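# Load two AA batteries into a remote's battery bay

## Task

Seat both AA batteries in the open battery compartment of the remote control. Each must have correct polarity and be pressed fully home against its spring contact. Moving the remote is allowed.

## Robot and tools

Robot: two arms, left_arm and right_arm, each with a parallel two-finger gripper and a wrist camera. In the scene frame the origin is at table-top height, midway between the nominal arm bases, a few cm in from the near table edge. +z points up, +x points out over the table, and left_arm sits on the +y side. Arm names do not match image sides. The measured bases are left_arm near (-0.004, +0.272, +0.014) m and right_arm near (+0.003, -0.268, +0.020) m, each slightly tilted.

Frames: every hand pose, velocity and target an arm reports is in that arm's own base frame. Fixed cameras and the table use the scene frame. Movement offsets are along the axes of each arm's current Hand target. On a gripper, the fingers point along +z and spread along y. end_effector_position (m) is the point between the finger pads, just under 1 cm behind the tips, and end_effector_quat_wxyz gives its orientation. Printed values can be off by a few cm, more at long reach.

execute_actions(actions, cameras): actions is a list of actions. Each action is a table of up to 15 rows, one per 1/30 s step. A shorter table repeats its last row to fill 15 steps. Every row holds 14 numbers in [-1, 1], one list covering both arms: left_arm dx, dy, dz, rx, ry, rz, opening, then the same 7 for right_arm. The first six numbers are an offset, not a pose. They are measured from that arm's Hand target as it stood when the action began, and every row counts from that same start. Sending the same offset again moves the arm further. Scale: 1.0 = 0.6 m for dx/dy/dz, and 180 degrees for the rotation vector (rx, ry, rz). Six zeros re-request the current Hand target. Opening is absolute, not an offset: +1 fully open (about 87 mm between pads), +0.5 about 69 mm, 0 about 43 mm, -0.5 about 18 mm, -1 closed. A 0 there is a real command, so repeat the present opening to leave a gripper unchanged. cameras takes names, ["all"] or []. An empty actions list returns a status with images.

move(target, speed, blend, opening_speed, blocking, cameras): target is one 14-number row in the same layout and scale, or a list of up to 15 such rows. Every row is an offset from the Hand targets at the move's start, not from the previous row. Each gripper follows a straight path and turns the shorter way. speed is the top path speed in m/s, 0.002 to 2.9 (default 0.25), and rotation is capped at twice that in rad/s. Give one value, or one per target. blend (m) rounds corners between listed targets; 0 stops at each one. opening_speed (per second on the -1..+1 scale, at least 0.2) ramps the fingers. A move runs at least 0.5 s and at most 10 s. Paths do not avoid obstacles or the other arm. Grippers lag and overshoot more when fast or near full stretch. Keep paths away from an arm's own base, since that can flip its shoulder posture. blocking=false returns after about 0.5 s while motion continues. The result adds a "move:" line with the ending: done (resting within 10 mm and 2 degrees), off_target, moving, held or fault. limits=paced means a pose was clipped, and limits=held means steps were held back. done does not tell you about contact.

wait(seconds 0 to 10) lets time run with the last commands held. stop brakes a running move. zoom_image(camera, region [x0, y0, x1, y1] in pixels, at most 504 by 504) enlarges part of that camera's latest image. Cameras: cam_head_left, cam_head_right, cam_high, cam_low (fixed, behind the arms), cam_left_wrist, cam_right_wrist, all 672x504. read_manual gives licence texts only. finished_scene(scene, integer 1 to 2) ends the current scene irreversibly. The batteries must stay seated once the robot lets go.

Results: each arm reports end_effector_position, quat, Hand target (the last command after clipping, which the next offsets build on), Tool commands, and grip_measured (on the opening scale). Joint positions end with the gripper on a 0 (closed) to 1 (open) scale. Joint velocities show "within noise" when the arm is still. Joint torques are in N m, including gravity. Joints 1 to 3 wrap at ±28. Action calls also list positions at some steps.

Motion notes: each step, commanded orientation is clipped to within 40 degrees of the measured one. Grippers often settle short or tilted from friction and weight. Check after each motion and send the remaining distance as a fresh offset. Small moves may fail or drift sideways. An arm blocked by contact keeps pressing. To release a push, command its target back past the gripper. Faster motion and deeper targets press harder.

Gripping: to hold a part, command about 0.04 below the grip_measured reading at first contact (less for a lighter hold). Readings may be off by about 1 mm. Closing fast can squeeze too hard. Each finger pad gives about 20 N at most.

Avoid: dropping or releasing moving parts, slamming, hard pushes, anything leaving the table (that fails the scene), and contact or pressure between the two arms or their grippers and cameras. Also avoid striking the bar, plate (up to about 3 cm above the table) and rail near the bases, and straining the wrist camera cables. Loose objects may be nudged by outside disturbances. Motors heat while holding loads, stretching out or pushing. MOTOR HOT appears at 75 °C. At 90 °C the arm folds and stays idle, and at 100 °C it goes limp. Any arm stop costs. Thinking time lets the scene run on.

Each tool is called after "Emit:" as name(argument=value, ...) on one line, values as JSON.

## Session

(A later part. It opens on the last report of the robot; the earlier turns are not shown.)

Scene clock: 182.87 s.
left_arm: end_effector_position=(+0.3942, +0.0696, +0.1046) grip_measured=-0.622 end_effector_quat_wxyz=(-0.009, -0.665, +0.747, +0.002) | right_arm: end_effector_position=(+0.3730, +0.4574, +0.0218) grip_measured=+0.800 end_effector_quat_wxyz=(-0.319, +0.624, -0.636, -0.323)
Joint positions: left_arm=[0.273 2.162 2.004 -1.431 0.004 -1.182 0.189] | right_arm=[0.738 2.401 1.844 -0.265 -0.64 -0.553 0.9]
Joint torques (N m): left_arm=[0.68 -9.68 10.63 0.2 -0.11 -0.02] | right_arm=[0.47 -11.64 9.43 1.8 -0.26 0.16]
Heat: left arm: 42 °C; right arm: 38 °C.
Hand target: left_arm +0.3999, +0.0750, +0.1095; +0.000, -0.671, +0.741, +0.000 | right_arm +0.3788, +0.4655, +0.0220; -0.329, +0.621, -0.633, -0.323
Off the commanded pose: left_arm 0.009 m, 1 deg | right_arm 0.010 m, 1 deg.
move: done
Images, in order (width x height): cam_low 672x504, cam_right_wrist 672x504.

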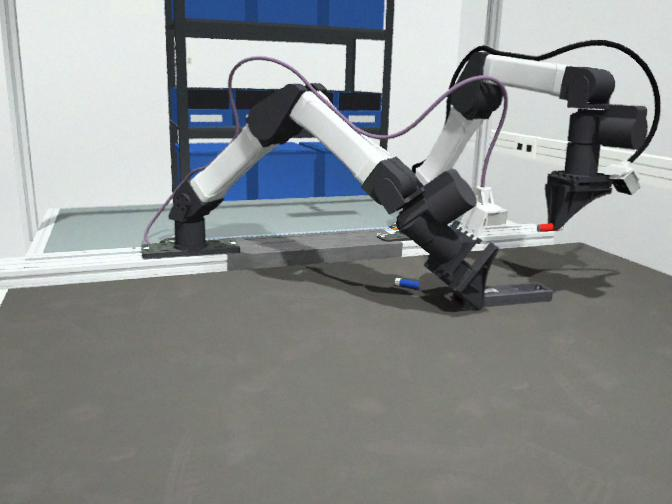

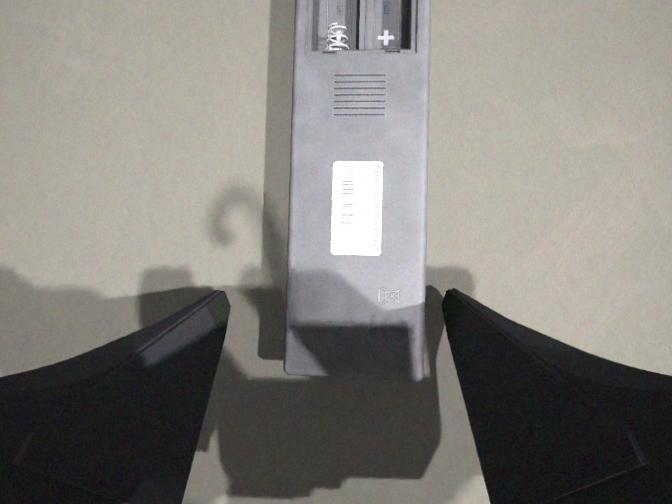

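Emit:
move(target=[0,0,0,0,0,0,-0.68,0.006,-0.0145,0.0045,0,0,0,0.8], speed=0.06)

Emit:
move(target=[0,0,0,0,0,0,-0.68,0,0,0,0,0,0,-0.05], opening_speed=0.5, cameras=["cam_right_wrist","cam_left_wrist"])

Emit:
zoom_image(camera="cam_left_wrist", region=[290, 110, 440, 260])

Scene clock: 189.07 s.
left_arm: end_effector_position=(+0.3942, +0.0696, +0.1046) grip_measured=-0.622 end_effector_quat_wxyz=(-0.009, -0.665, +0.747, +0.002) | right_arm: end_effector_position=(+0.3820, +0.4627, +0.0215) grip_measured=+0.800 end_effector_quat_wxyz=(-0.326, +0.623, -0.634, -0.322)
Joint positions: left_arm=[0.273 2.162 2.004 -1.431 0.004 -1.182 0.189] | right_arm=[0.735 2.433 1.893 -0.265 -0.639 -0.553 0.9]
Joint torques (N m): left_arm=[0.59 -9.5 10.62 0.26 -0.17 0.02] | right_arm=[-0.29 -11.55 9.28 1.62 -0.33 0.07]
Heat: left arm: 42 °C; right arm: 38 °C.
Hand target: left_arm +0.3999, +0.0750, +0.1095; +0.000, -0.671, +0.741, +0.000 | right_arm +0.3876, +0.4654, +0.0173; -0.329, +0.621, -0.634, -0.323
Off the commanded pose: left_arm 0.009 m, 1 deg | right_arm 0.007 m, 0 deg.
move: done

Scene clock: 190.97 s.
left_arm: end_effector_position=(+0.3942, +0.0696, +0.1046) grip_measured=-0.622 end_effector_quat_wxyz=(-0.009, -0.665, +0.747, +0.002) | right_arm: end_effector_position=(+0.3820, +0.4627, +0.0215) grip_measured=+0.093 end_effector_quat_wxyz=(-0.326, +0.623, -0.634, -0.322)
Joint positions: left_arm=[0.273 2.162 2.004 -1.431 0.004 -1.182 0.189] | right_arm=[0.735 2.433 1.893 -0.265 -0.639 -0.553 0.546]
Joint torques (N m): left_arm=[0.69 -9.44 10.77 0.27 -0.15 0.02] | right_arm=[-0.31 -11.55 9.26 1.62 -0.32 0.08]
Heat: left arm: 42 °C; right arm: 38 °C.
Hand target: left_arm +0.3999, +0.0750, +0.1095; +0.000, -0.671, +0.741, +0.000 | right_arm +0.3875, +0.4654, +0.0173; -0.329, +0.621, -0.634, -0.323
Off the commanded pose: left_arm 0.009 m, 1 deg | right_arm 0.007 m, 0 deg.
move: done
Images, in order (width x height): cam_left_wrist 672x504, cam_right_wrist 672x504.

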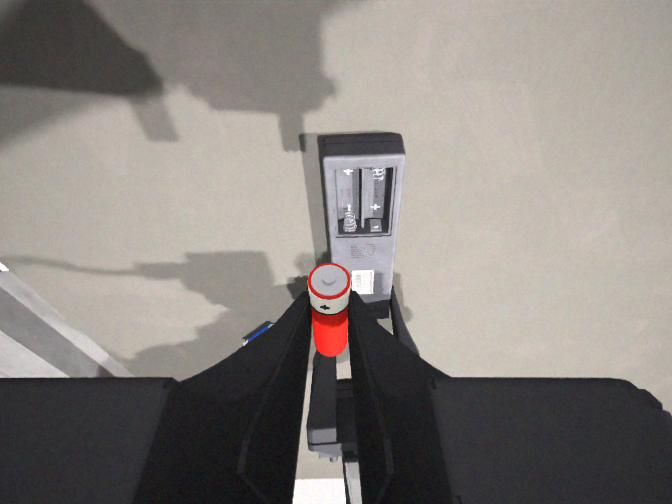

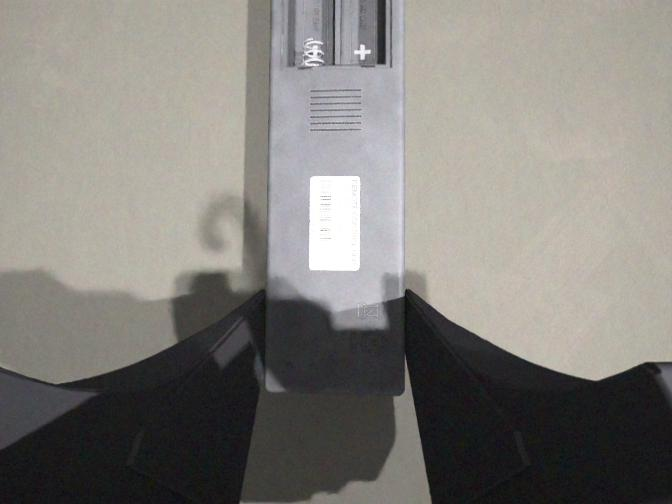

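Scaled by 3.360 from the camera's 672x504 image, which has a finer 960x720 frame.

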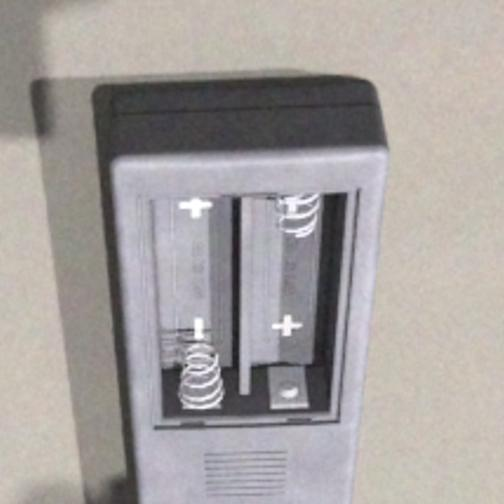

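Emit:
move(target=[0.0642,-0.0108,0.129,0,-0.111,-0.012,-0.68,0,0,0,0,0,0,-0.05], speed=0.15, cameras=["cam_left_wrist","cam_right_wrist","cam_low"])

Emit:
zoom_image(camera="cam_left_wrist", region=[240, 200, 440, 380])

Emit:
zoom_image(camera="cam_right_wrist", region=[240, 0, 440, 150])

Scene clock: 216.73 s.
left_arm: end_effector_position=(+0.3940, +0.0330, +0.0169) grip_measured=-0.622 end_effector_quat_wxyz=(-0.099, +0.669, -0.725, -0.130) | right_arm: end_effector_position=(+0.3820, +0.4627, +0.0215) grip_measured=+0.093 end_effector_quat_wxyz=(-0.326, +0.623, -0.634, -0.322)
Joint positions: left_arm=[0.04 2.136 1.63 -1.084 -0.327 -1.454 0.189] | right_arm=[0.735 2.433 1.893 -0.265 -0.639 -0.553 0.546]
Joint torques (N m): left_arm=[-0.18 -13.87 6.37 0.57 -0.44 0] | right_arm=[-0.29 -11.54 9.28 1.62 -0.33 0.07]
Heat: left arm: 44 °C; right arm: 40 °C.
Hand target: left_arm +0.4026, +0.0362, +0.0320; -0.129, +0.675, -0.717, -0.116 | right_arm +0.3875, +0.4654, +0.0173; -0.329, +0.621, -0.634, -0.323
Off the commanded pose: left_arm 0.018 m, 4 deg | right_arm 0.007 m, 0 deg.
move: off_target (left_arm)
Images, in order (width x height): cam_low 672x504, cam_left_wrist 672x504, cam_right_wrist 672x504.

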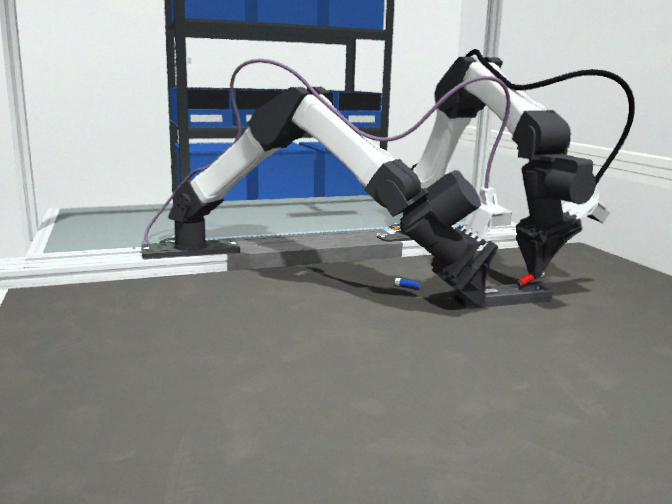

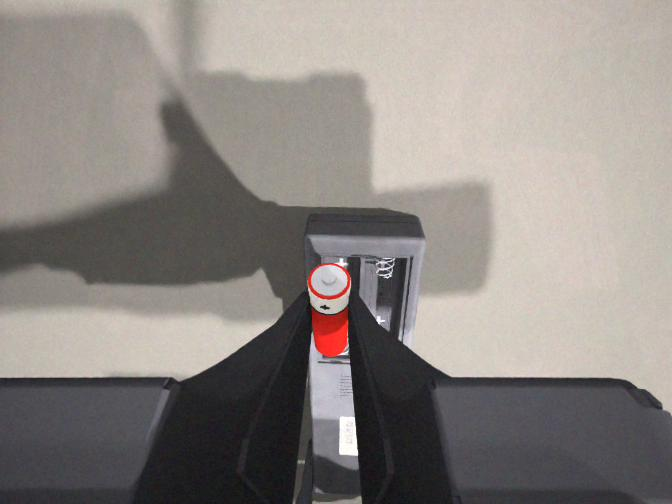

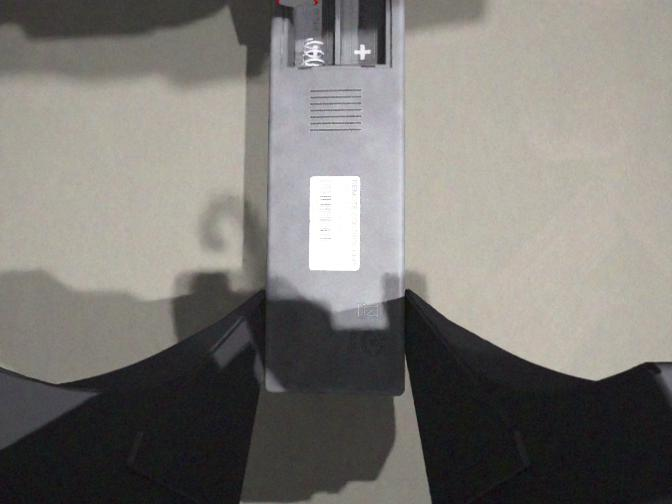

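Scaled by 2.520 from the camera's 672x504 image, which has a finer 960x720 frame.

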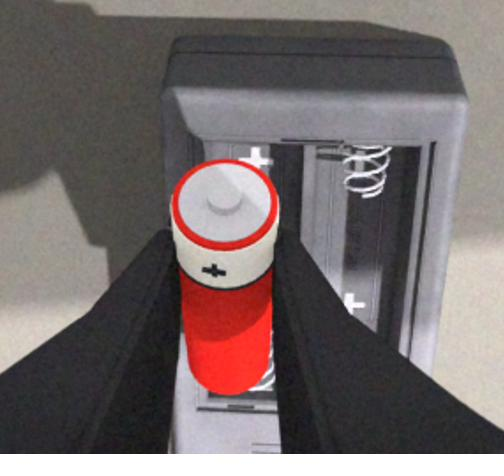

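Scaled by 2.520 from the camera's 672x504 image, which has a finer 960x720 frame.

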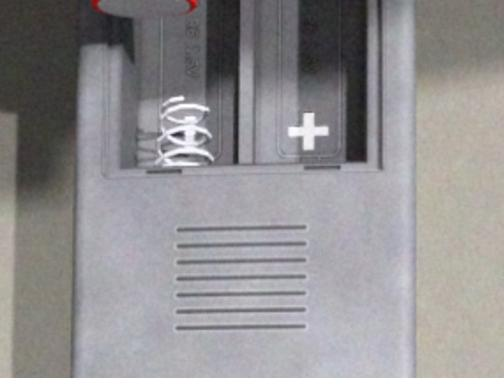

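Emit:
move(target=[-0.0068,-0.0108,-0.0188,0,0,0,-0.68,0,0,0,0,0,0,-0.05], speed=0.06, cameras=["cam_left_wrist","cam_right_wrist"])

Emit:
zoom_image(camera="cam_left_wrist", region=[240, 200, 440, 380])

Scene clock: 224.77 s.
left_arm: end_effector_position=(+0.3972, +0.0334, +0.0231) grip_measured=-0.622 end_effector_quat_wxyz=(-0.101, +0.670, -0.724, -0.128) | right_arm: end_effector_position=(+0.3820, +0.4627, +0.0215) grip_measured=+0.093 end_effector_quat_wxyz=(-0.326, +0.623, -0.634, -0.322)
Joint positions: left_arm=[0.04 2.136 1.655 -1.104 -0.328 -1.456 0.189] | right_arm=[0.735 2.433 1.893 -0.265 -0.639 -0.553 0.546]
Joint torques (N m): left_arm=[-0.23 -12.97 10.39 0.27 -0.43 -0.03] | right_arm=[-0.31 -11.54 9.26 1.62 -0.32 0.08]
Heat: left arm: 47 °C; right arm: 41 °C.
Hand target: left_arm +0.4090, +0.0358, +0.0441; -0.129, +0.675, -0.717, -0.116 | right_arm +0.3875, +0.4654, +0.0173; -0.329, +0.621, -0.634, -0.323
Off the commanded pose: left_arm 0.024 m, 4 deg | right_arm 0.007 m, 0 deg.
move: off_target (left_arm)
Images, in order (width x height): cam_left_wrist 672x504, cam_right_wrist 672x504.

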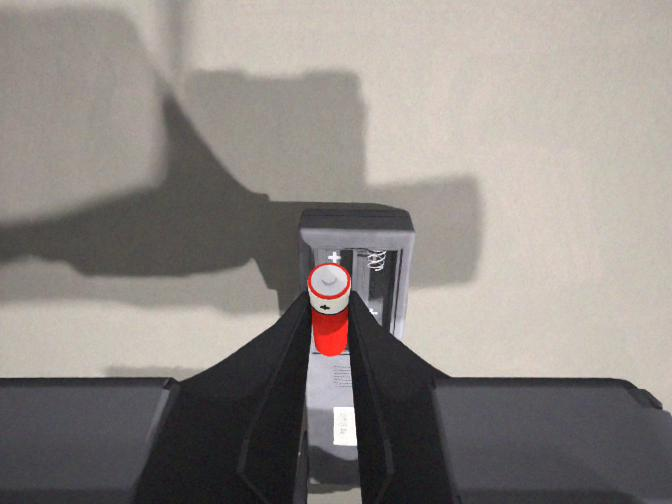

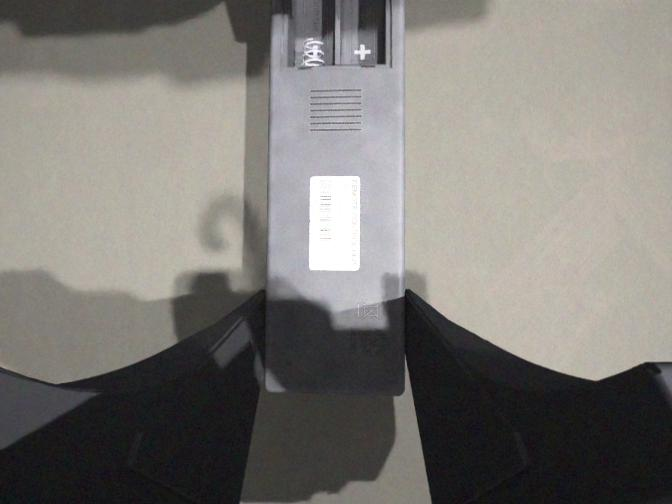

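Scaled by 2.520 from the camera's 672x504 image, which has a finer 960x720 frame.

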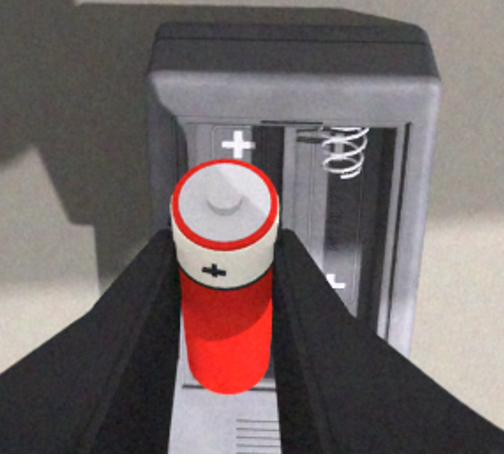

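Emit:
move(target=[0.018,0.0083,0.043,0,0,0,-0.68,0,0,0,0,0,0,-0.05], speed=0.06, cameras=["cam_left_wrist","cam_right_wrist"])

Emit:
zoom_image(camera="cam_left_wrist", region=[240, 200, 440, 380])

Emit:
zoom_image(camera="cam_right_wrist", region=[240, 0, 440, 150])

Scene clock: 230.67 s.
left_arm: end_effector_position=(+0.3973, +0.0334, +0.0093) grip_measured=-0.622 end_effector_quat_wxyz=(-0.107, +0.673, -0.722, -0.124) | right_arm: end_effector_position=(+0.3820, +0.4627, +0.0215) grip_measured=+0.093 end_effector_quat_wxyz=(-0.326, +0.623, -0.634, -0.322)
Joint positions: left_arm=[0.04 2.136 1.599 -1.033 -0.329 -1.46 0.189] | right_arm=[0.735 2.433 1.893 -0.265 -0.639 -0.553 0.546]
Joint torques (N m): left_arm=[-0.43 -12.03 6.24 0.63 -0.43 0.01] | right_arm=[-0.29 -11.54 9.26 1.62 -0.32 0.07]
Heat: left arm: 49 °C; right arm: 41 °C.
Hand target: left_arm +0.4042, +0.0347, +0.0161; -0.129, +0.675, -0.717, -0.116 | right_arm +0.3875, +0.4654, +0.0173; -0.329, +0.621, -0.634, -0.323
Off the commanded pose: left_arm 0.010 m, 3 deg | right_arm 0.007 m, 0 deg.
move: off_target (left_arm)
Images, in order (width x height): cam_left_wrist 672x504, cam_right_wrist 672x504.

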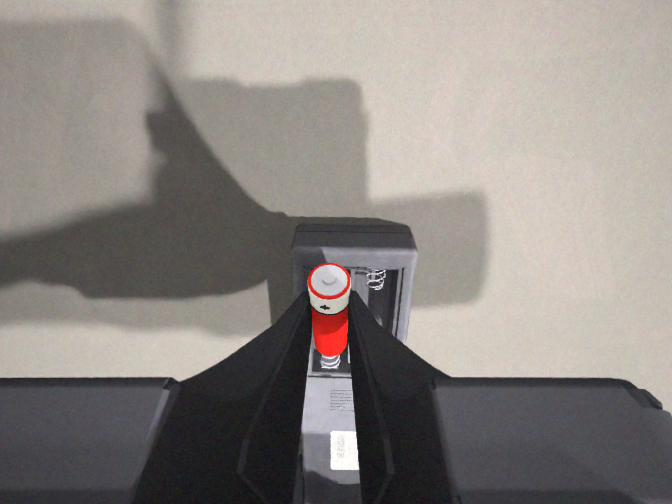

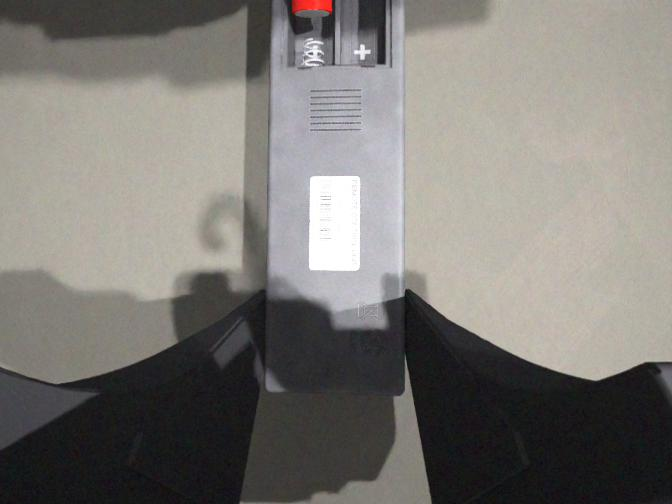

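Scaled by 2.520 from the camera's 672x504 image, which has a finer 960x720 frame.

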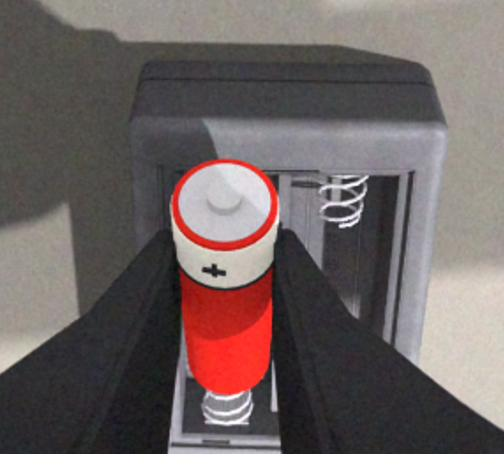

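Scaled by 2.520 from the camera's 672x504 image, which has a finer 960x720 frame.

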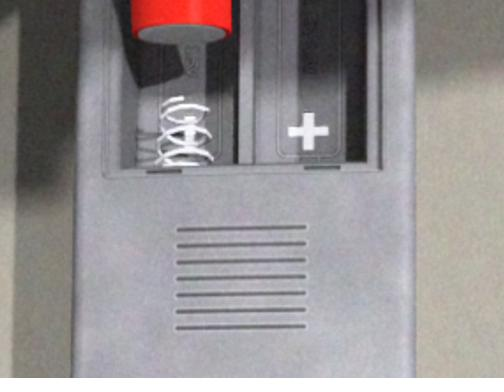

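Emit:
move(target=[0.035,0,-0.002,0,0,0,-0.7,0,0,0,0,0,0,-0.05], speed=0.05, cameras=["cam_left_wrist","cam_right_wrist"])

Emit:
zoom_image(camera="cam_left_wrist", region=[240, 200, 440, 380])

Emit:
zoom_image(camera="cam_right_wrist", region=[240, 0, 440, 150])

Scene clock: 240.90 s.
left_arm: end_effector_position=(+0.3986, +0.0211, +0.0077) grip_measured=-0.622 end_effector_quat_wxyz=(-0.121, +0.672, -0.719, -0.130) | right_arm: end_effector_position=(+0.3833, +0.4617, +0.0215) grip_measured=+0.093 end_effector_quat_wxyz=(-0.327, +0.622, -0.635, -0.322)
Joint positions: left_arm=[-0.003 2.136 1.59 -1.028 -0.357 -1.507 0.189] | right_arm=[0.732 2.433 1.893 -0.265 -0.639 -0.553 0.546]
Joint torques (N m): left_arm=[-1.09 -11.4 5.56 0.59 -0.21 -0.05] | right_arm=[-0.08 -11.54 9.26 1.62 -0.33 0.07]
Heat: left arm: 50 °C; right arm: 42 °C.
Hand target: left_arm +0.4029, +0.0145, +0.0101; -0.129, +0.675, -0.717, -0.116 | right_arm +0.3876, +0.4654, +0.0173; -0.329, +0.621, -0.634, -0.323
Off the commanded pose: left_arm 0.008 m, 2 deg | right_arm 0.007 m, 0 deg.
move: done
Images, in order (width x height): cam_left_wrist 672x504, cam_right_wrist 672x504.

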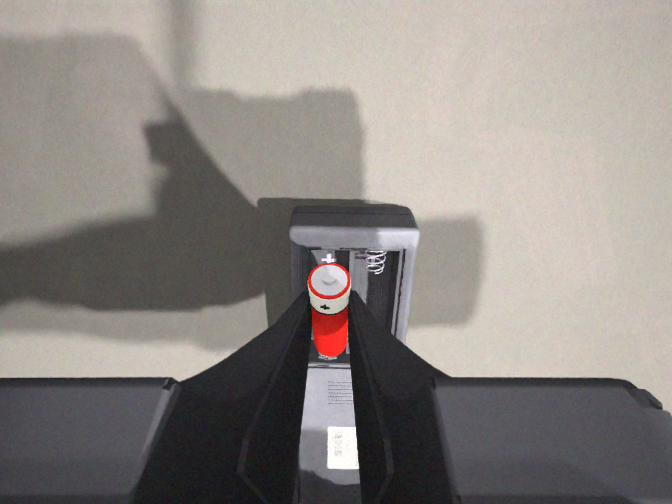

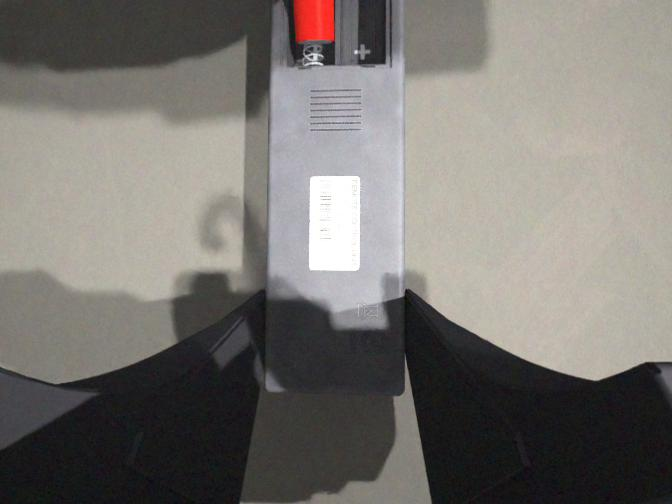

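Scaled by 2.520 from the camera's 672x504 image, which has a finer 960x720 frame.

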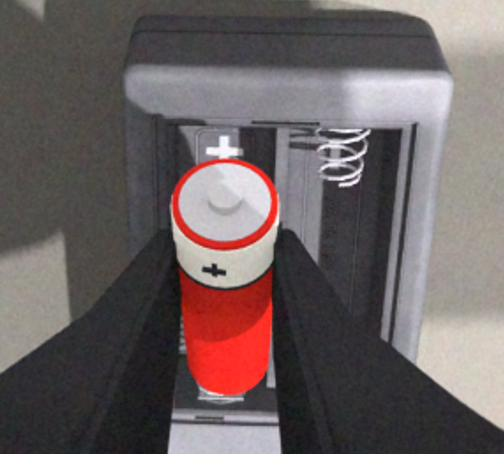

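Scaled by 2.520 from the camera's 672x504 image, which has a finer 960x720 frame.

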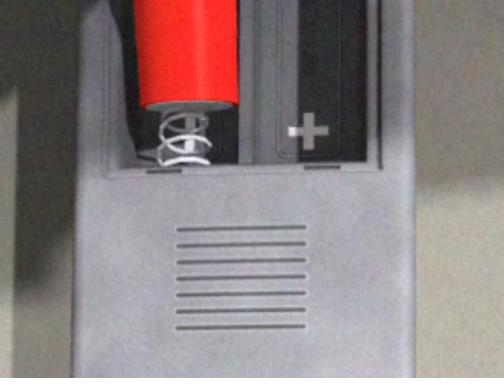

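Emit:
move(target=[0.027,0.003,-0.002,0,0,0,-0.72,0,0,0,0,0,0,-0.08], speed=0.05, cameras=["cam_left_wrist","cam_right_wrist","cam_low"])

Emit:
zoom_image(camera="cam_left_wrist", region=[240, 200, 440, 380])

Emit:
zoom_image(camera="cam_right_wrist", region=[240, 0, 440, 150])

Emit:
zoom_image(camera="cam_low", region=[440, 220, 580, 320])

Scene clock: 252.03 s.
left_arm: end_effector_position=(+0.3981, +0.0177, +0.0053) grip_measured=-0.622 end_effector_quat_wxyz=(-0.137, +0.675, -0.711, -0.143) | right_arm: end_effector_position=(+0.3839, +0.4607, +0.0213) grip_measured=+0.093 end_effector_quat_wxyz=(-0.326, +0.621, -0.636, -0.322)
Joint positions: left_arm=[-0.03 2.136 1.576 -1.021 -0.399 -1.55 0.189] | right_arm=[0.73 2.433 1.893 -0.267 -0.639 -0.553 0.546]
Joint torques (N m): left_arm=[-2.09 -11.38 5.45 0.52 0.17 -0.09] | right_arm=[0.12 -11.54 9.26 1.64 -0.33 0.08]
Heat: left arm: 51 °C; right arm: 42 °C.
Hand target: left_arm +0.4003, -0.0010, +0.0056; -0.129, +0.675, -0.717, -0.116 | right_arm +0.3875, +0.4655, +0.0173; -0.329, +0.621, -0.633, -0.323
Off the commanded pose: left_arm 0.019 m, 3 deg | right_arm 0.007 m, 0 deg.
move: off_target (left_arm)
Images, in order (width x height): cam_low 672x504, cam_left_wrist 672x504, cam_right_wrist 672x504.

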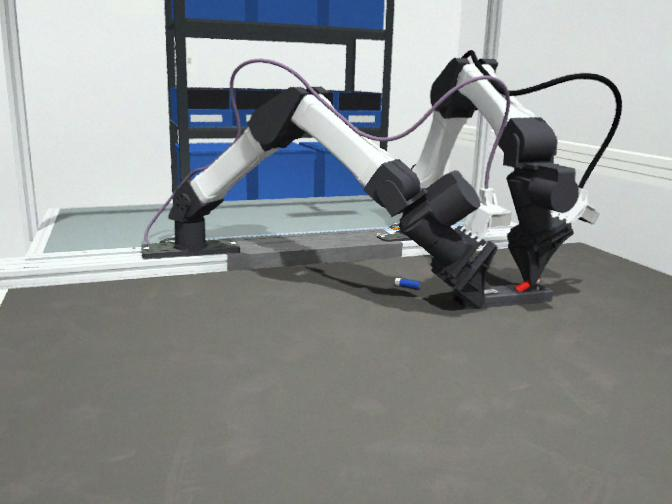

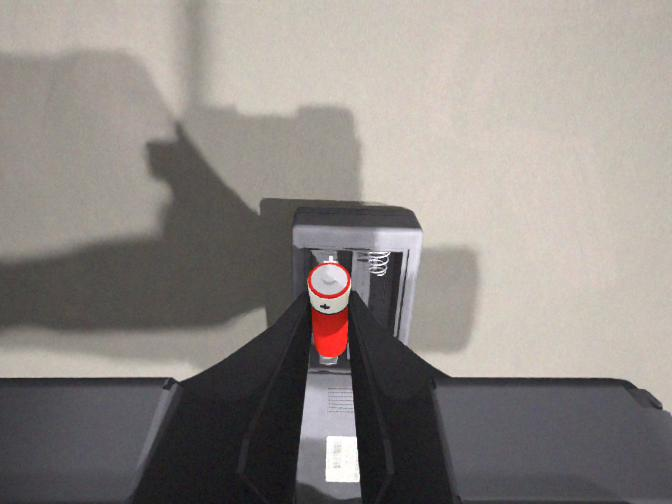

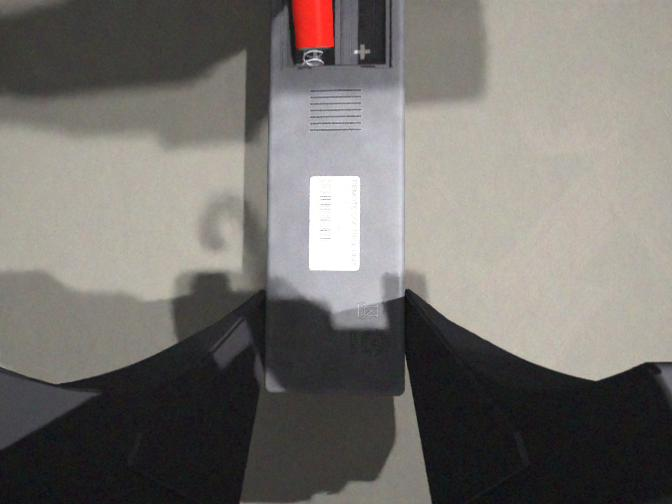

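Scaled by 2.520 from the camera's 672x504 image, which has a finer 960x720 frame.

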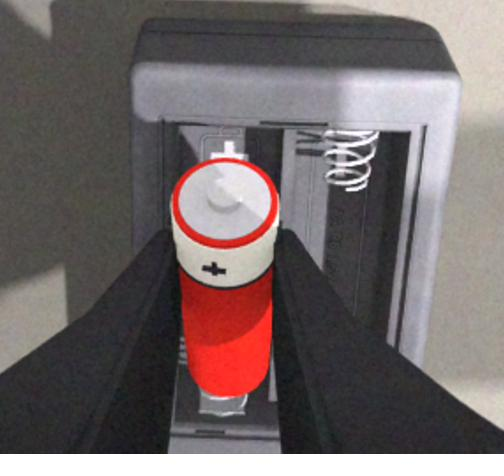

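Scaled by 2.520 from the camera's 672x504 image, which has a finer 960x720 frame.

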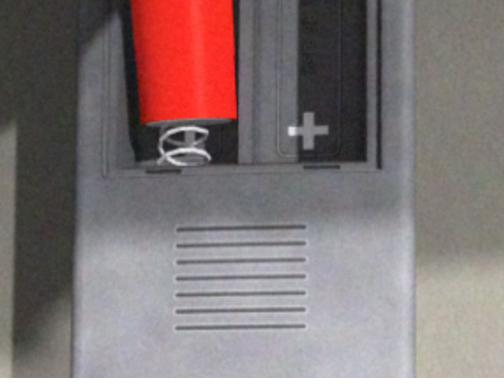

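Scaled by 3.600 from the camera's 672x504 image, which has a finer 960x720 frame.

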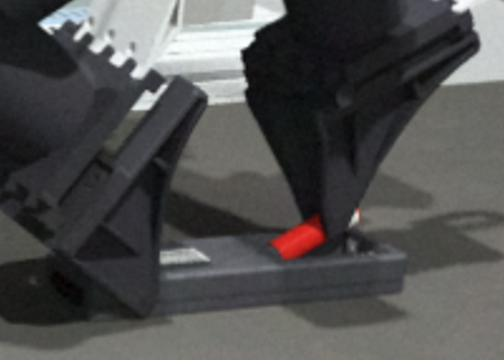

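Emit:
move(target=[0.0215,0.001,0.01,0,0.067,0,-0.72,0,0,0,0,0,0,-0.08], speed=0.05, cameras=["cam_left_wrist","cam_right_wrist","cam_low"])

Emit:
zoom_image(camera="cam_left_wrist", region=[240, 200, 440, 380])

Emit:
zoom_image(camera="cam_right_wrist", region=[240, 0, 440, 150])

Emit:
zoom_image(camera="cam_low", region=[440, 220, 580, 320])

Scene clock: 261.07 s.
left_arm: end_effector_position=(+0.3985, +0.0164, +0.0013) grip_measured=-0.622 end_effector_quat_wxyz=(-0.089, +0.686, -0.716, -0.094) | right_arm: end_effector_position=(+0.3845, +0.4598, +0.0210) grip_measured=+0.093 end_effector_quat_wxyz=(-0.326, +0.621, -0.637, -0.321)
Joint positions: left_arm=[0.029 2.136 1.569 -0.998 -0.259 -1.498 0.189] | right_arm=[0.728 2.433 1.893 -0.269 -0.639 -0.554 0.546]
Joint torques (N m): left_arm=[-1.26 -10.14 4.52 0.63 0.87 0.1] | right_arm=[0.29 -11.54 9.26 1.66 -0.32 0.08]
Heat: left arm: 51 °C; right arm: 42 °C.
Hand target: left_arm +0.3991, -0.0109, -0.0044; -0.053, +0.684, -0.727, -0.045 | right_arm +0.3874, +0.4655, +0.0173; -0.329, +0.621, -0.633, -0.323
Off the commanded pose: left_arm 0.028 m, 7 deg | right_arm 0.007 m, 1 deg.
move: off_target (left_arm)
Images, in order (width x height): cam_low 672x504, cam_left_wrist 672x504, cam_right_wrist 672x504.

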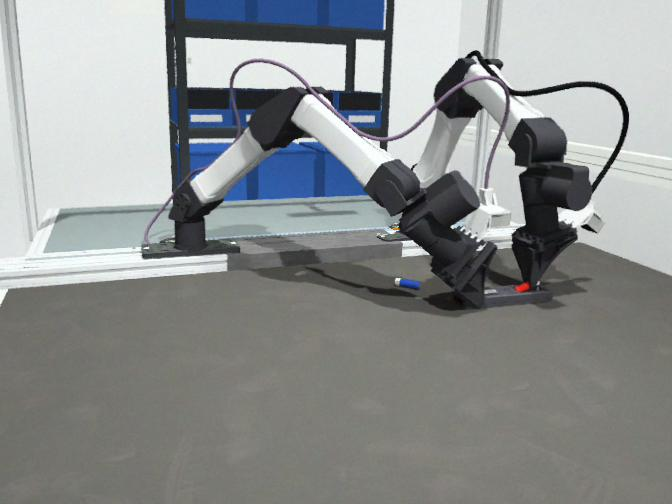

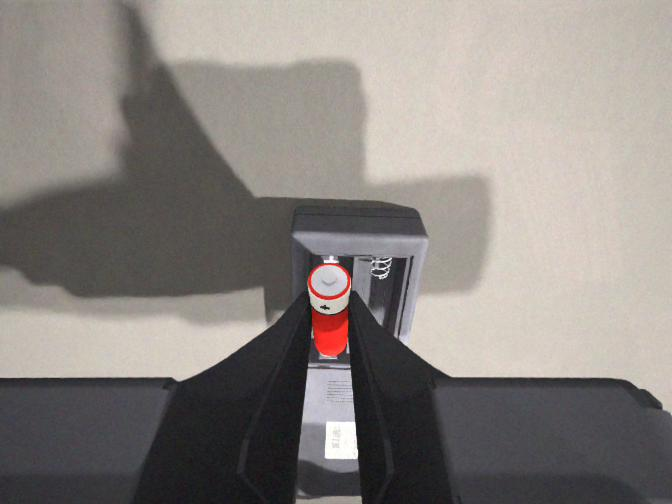

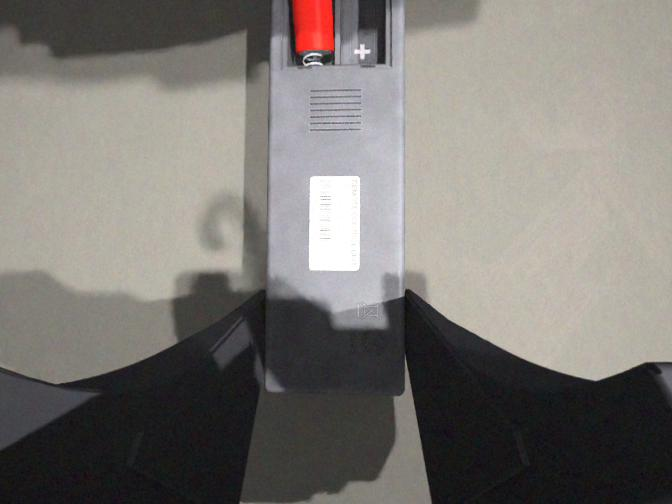

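Scaled by 2.520 from the camera's 672x504 image, which has a finer 960x720 frame.

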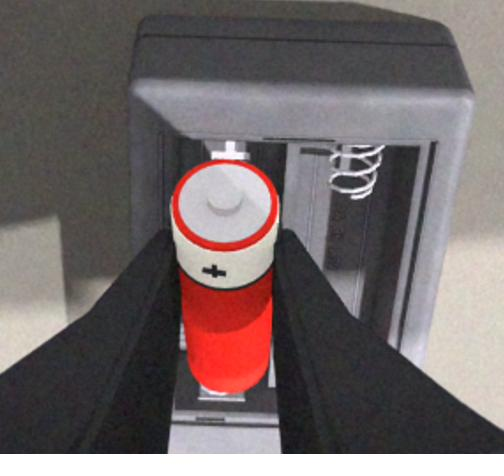

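Scaled by 2.520 from the camera's 672x504 image, which has a finer 960x720 frame.

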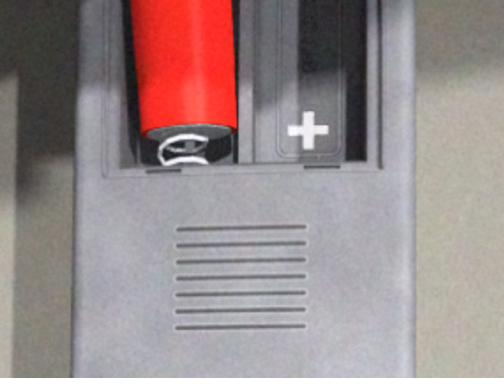

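Scaled by 3.600 from the camera's 672x504 image, which has a finer 960x720 frame.

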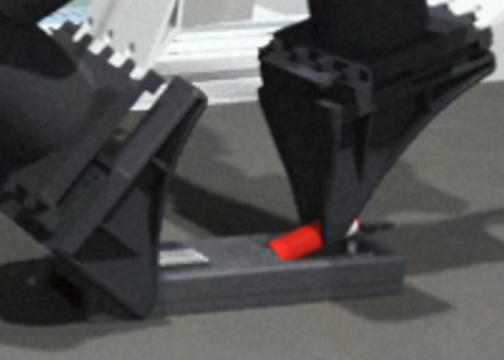

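Emit:
move(target=[0.02,0.001,0.014,0,0.05,0,-0.72,0,0,0,0,0,0,-0.08], speed=0.05, cameras=["cam_left_wrist","cam_right_wrist","cam_low"])

Emit:
zoom_image(camera="cam_left_wrist", region=[240, 200, 440, 380])

Emit:
zoom_image(camera="cam_low", region=[440, 220, 580, 320])

Scene clock: 267.70 s.
left_arm: end_effector_position=(+0.4005, +0.0149, +0.0006) grip_measured=-0.622 end_effector_quat_wxyz=(-0.049, +0.693, -0.718, -0.042) | right_arm: end_effector_position=(+0.3865, +0.4579, +0.0209) grip_measured=+0.093 end_effector_quat_wxyz=(-0.326, +0.620, -0.638, -0.320)
Joint positions: left_arm=[0.084 2.136 1.562 -0.975 -0.128 -1.449 0.189] | right_arm=[0.724 2.433 1.893 -0.27 -0.639 -0.555 0.546]
Joint torques (N m): left_arm=[-2.04 -8.08 3.51 0.76 1.13 0.11] | right_arm=[0.66 -11.56 9.24 1.67 -0.32 0.09]
Heat: left arm: 51 °C; right arm: 43 °C.
Hand target: left_arm +0.3978, -0.0218, -0.0144; +0.005, +0.685, -0.729, +0.009 | right_arm +0.3876, +0.4654, +0.0173; -0.329, +0.621, -0.633, -0.323
Off the commanded pose: left_arm 0.040 m, 9 deg | right_arm 0.008 m, 1 deg.
move: off_target (left_arm)
Images, in order (width x height): cam_low 672x504, cam_left_wrist 672x504, cam_right_wrist 672x504.

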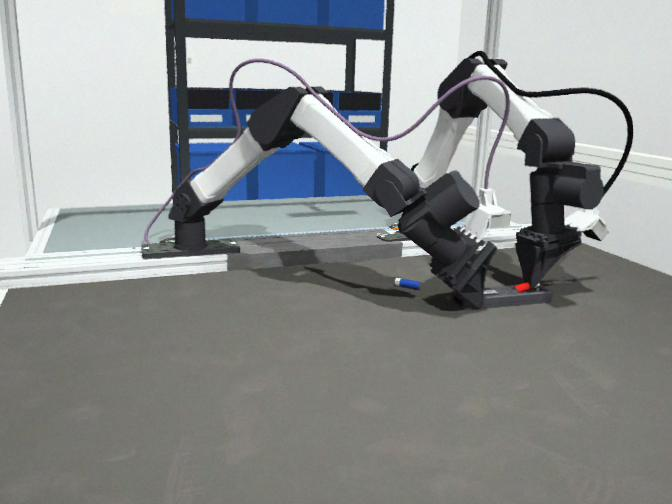

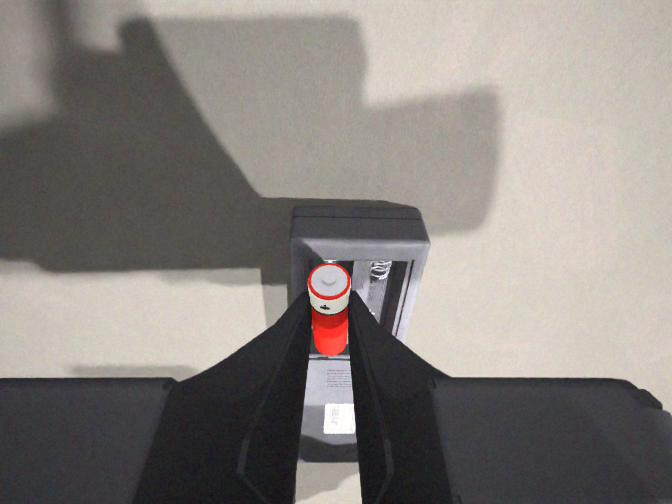

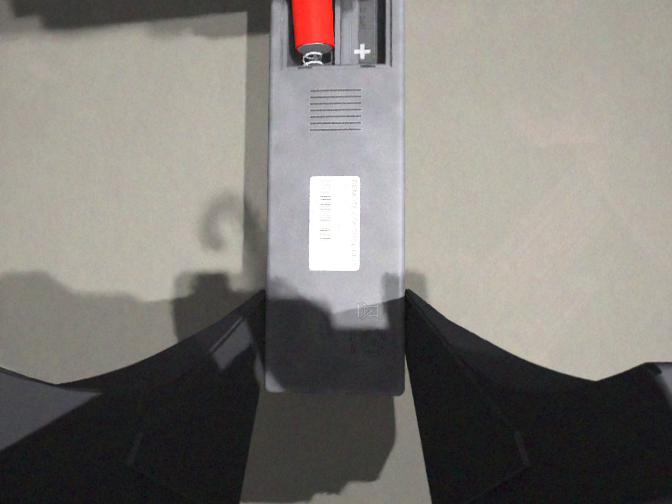

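Scaled by 2.520 from the camera's 672x504 image, which has a finer 960x720 frame.

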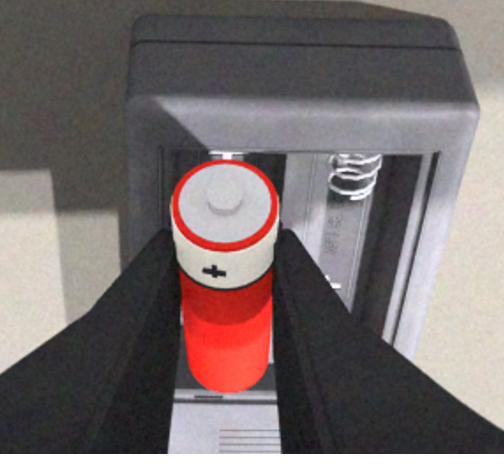

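Scaled by 3.600 from the camera's 672x504 image, which has a finer 960x720 frame.

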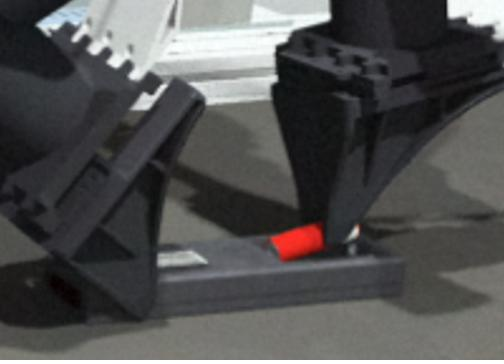

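Emit:
move(target=[-0.03,0.0,0.008,0,0,0,-0.72,0,0,0,0,0,0,-0.08], speed=0.05, cameras=["cam_left_wrist","cam_right_wrist","cam_low"])

Emit:
zoom_image(camera="cam_left_wrist", region=[240, 200, 440, 380])

Emit:
zoom_image(camera="cam_low", region=[440, 220, 580, 320])

Emit:
zoom_image(camera="cam_right_wrist", region=[240, 0, 440, 150])

Scene clock: 276.60 s.
left_arm: end_effector_position=(+0.4008, +0.0159, +0.0005) grip_measured=-0.622 end_effector_quat_wxyz=(-0.031, +0.691, -0.722, -0.016) | right_arm: end_effector_position=(+0.3865, +0.4579, +0.0209) grip_measured=+0.093 end_effector_quat_wxyz=(-0.326, +0.620, -0.638, -0.320)
Joint positions: left_arm=[0.115 2.136 1.555 -0.961 -0.062 -1.41 0.189] | right_arm=[0.724 2.433 1.893 -0.27 -0.639 -0.555 0.546]
Joint torques (N m): left_arm=[-1.1 -6.64 4.14 0.82 0.61 0.16] | right_arm=[0.68 -11.55 9.22 1.67 -0.33 0.09]
Heat: left arm: 50 °C; right arm: 43 °C.
Hand target: left_arm +0.3990, -0.0039, -0.0195; +0.005, +0.685, -0.729, +0.009 | right_arm +0.3876, +0.4654, +0.0173; -0.329, +0.621, -0.633, -0.323
Off the commanded pose: left_arm 0.028 m, 5 deg | right_arm 0.008 m, 1 deg.
move: off_target (left_arm)
Images, in order (width x height): cam_low 672x504, cam_left_wrist 672x504, cam_right_wrist 672x504.

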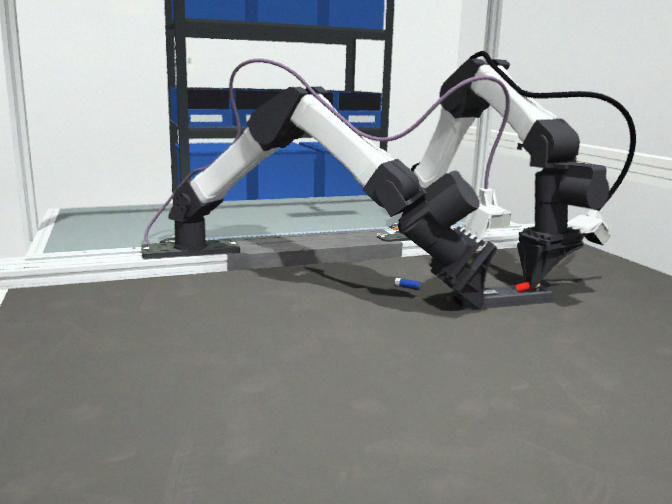

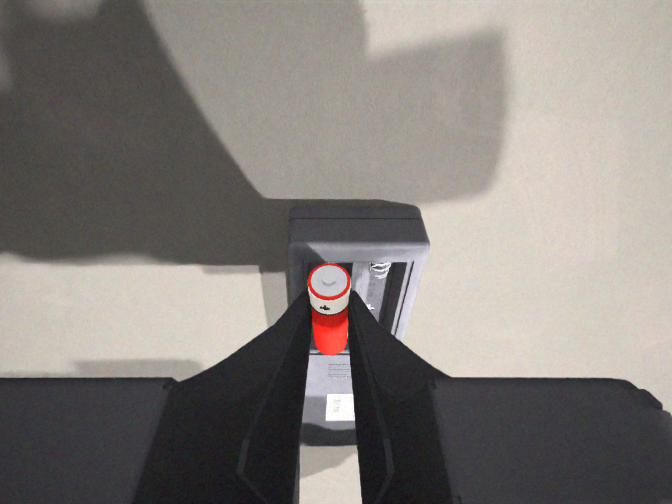

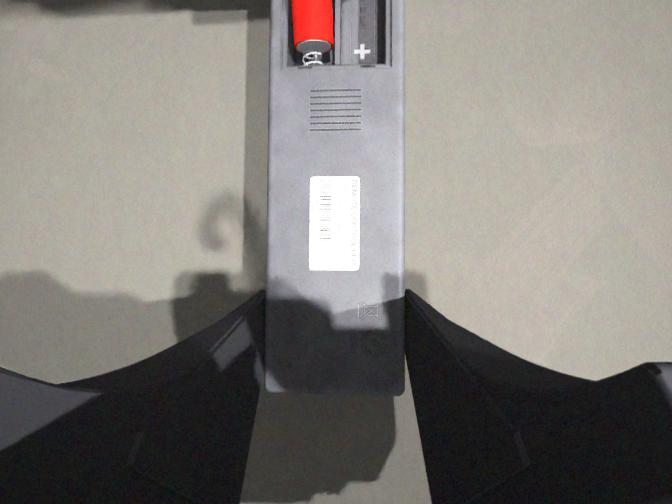

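Scaled by 2.520 from the camera's 672x504 image, which has a finer 960x720 frame.

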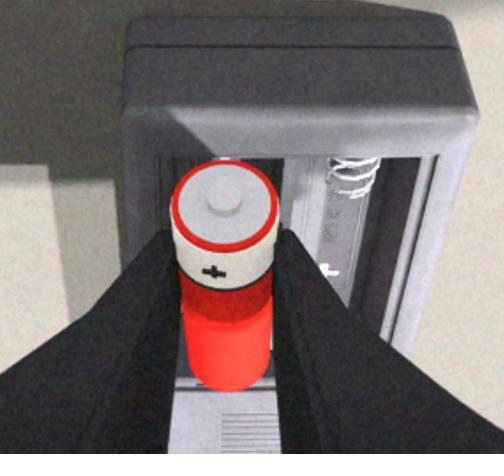

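Scaled by 3.600 from the camera's 672x504 image, which has a finer 960x720 frame.

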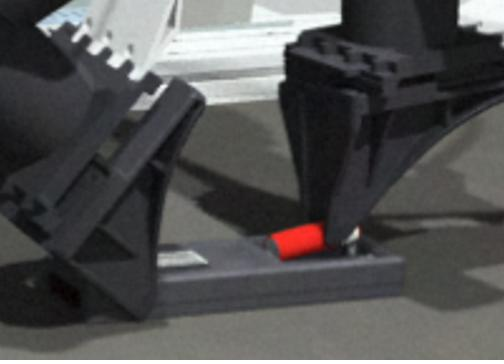

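Scaled by 2.520 from the camera's 672x504 image, which has a finer 960x720 frame.

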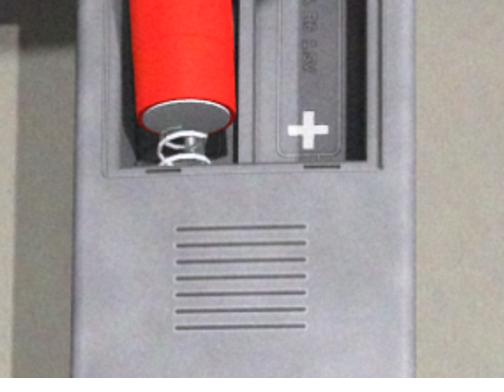

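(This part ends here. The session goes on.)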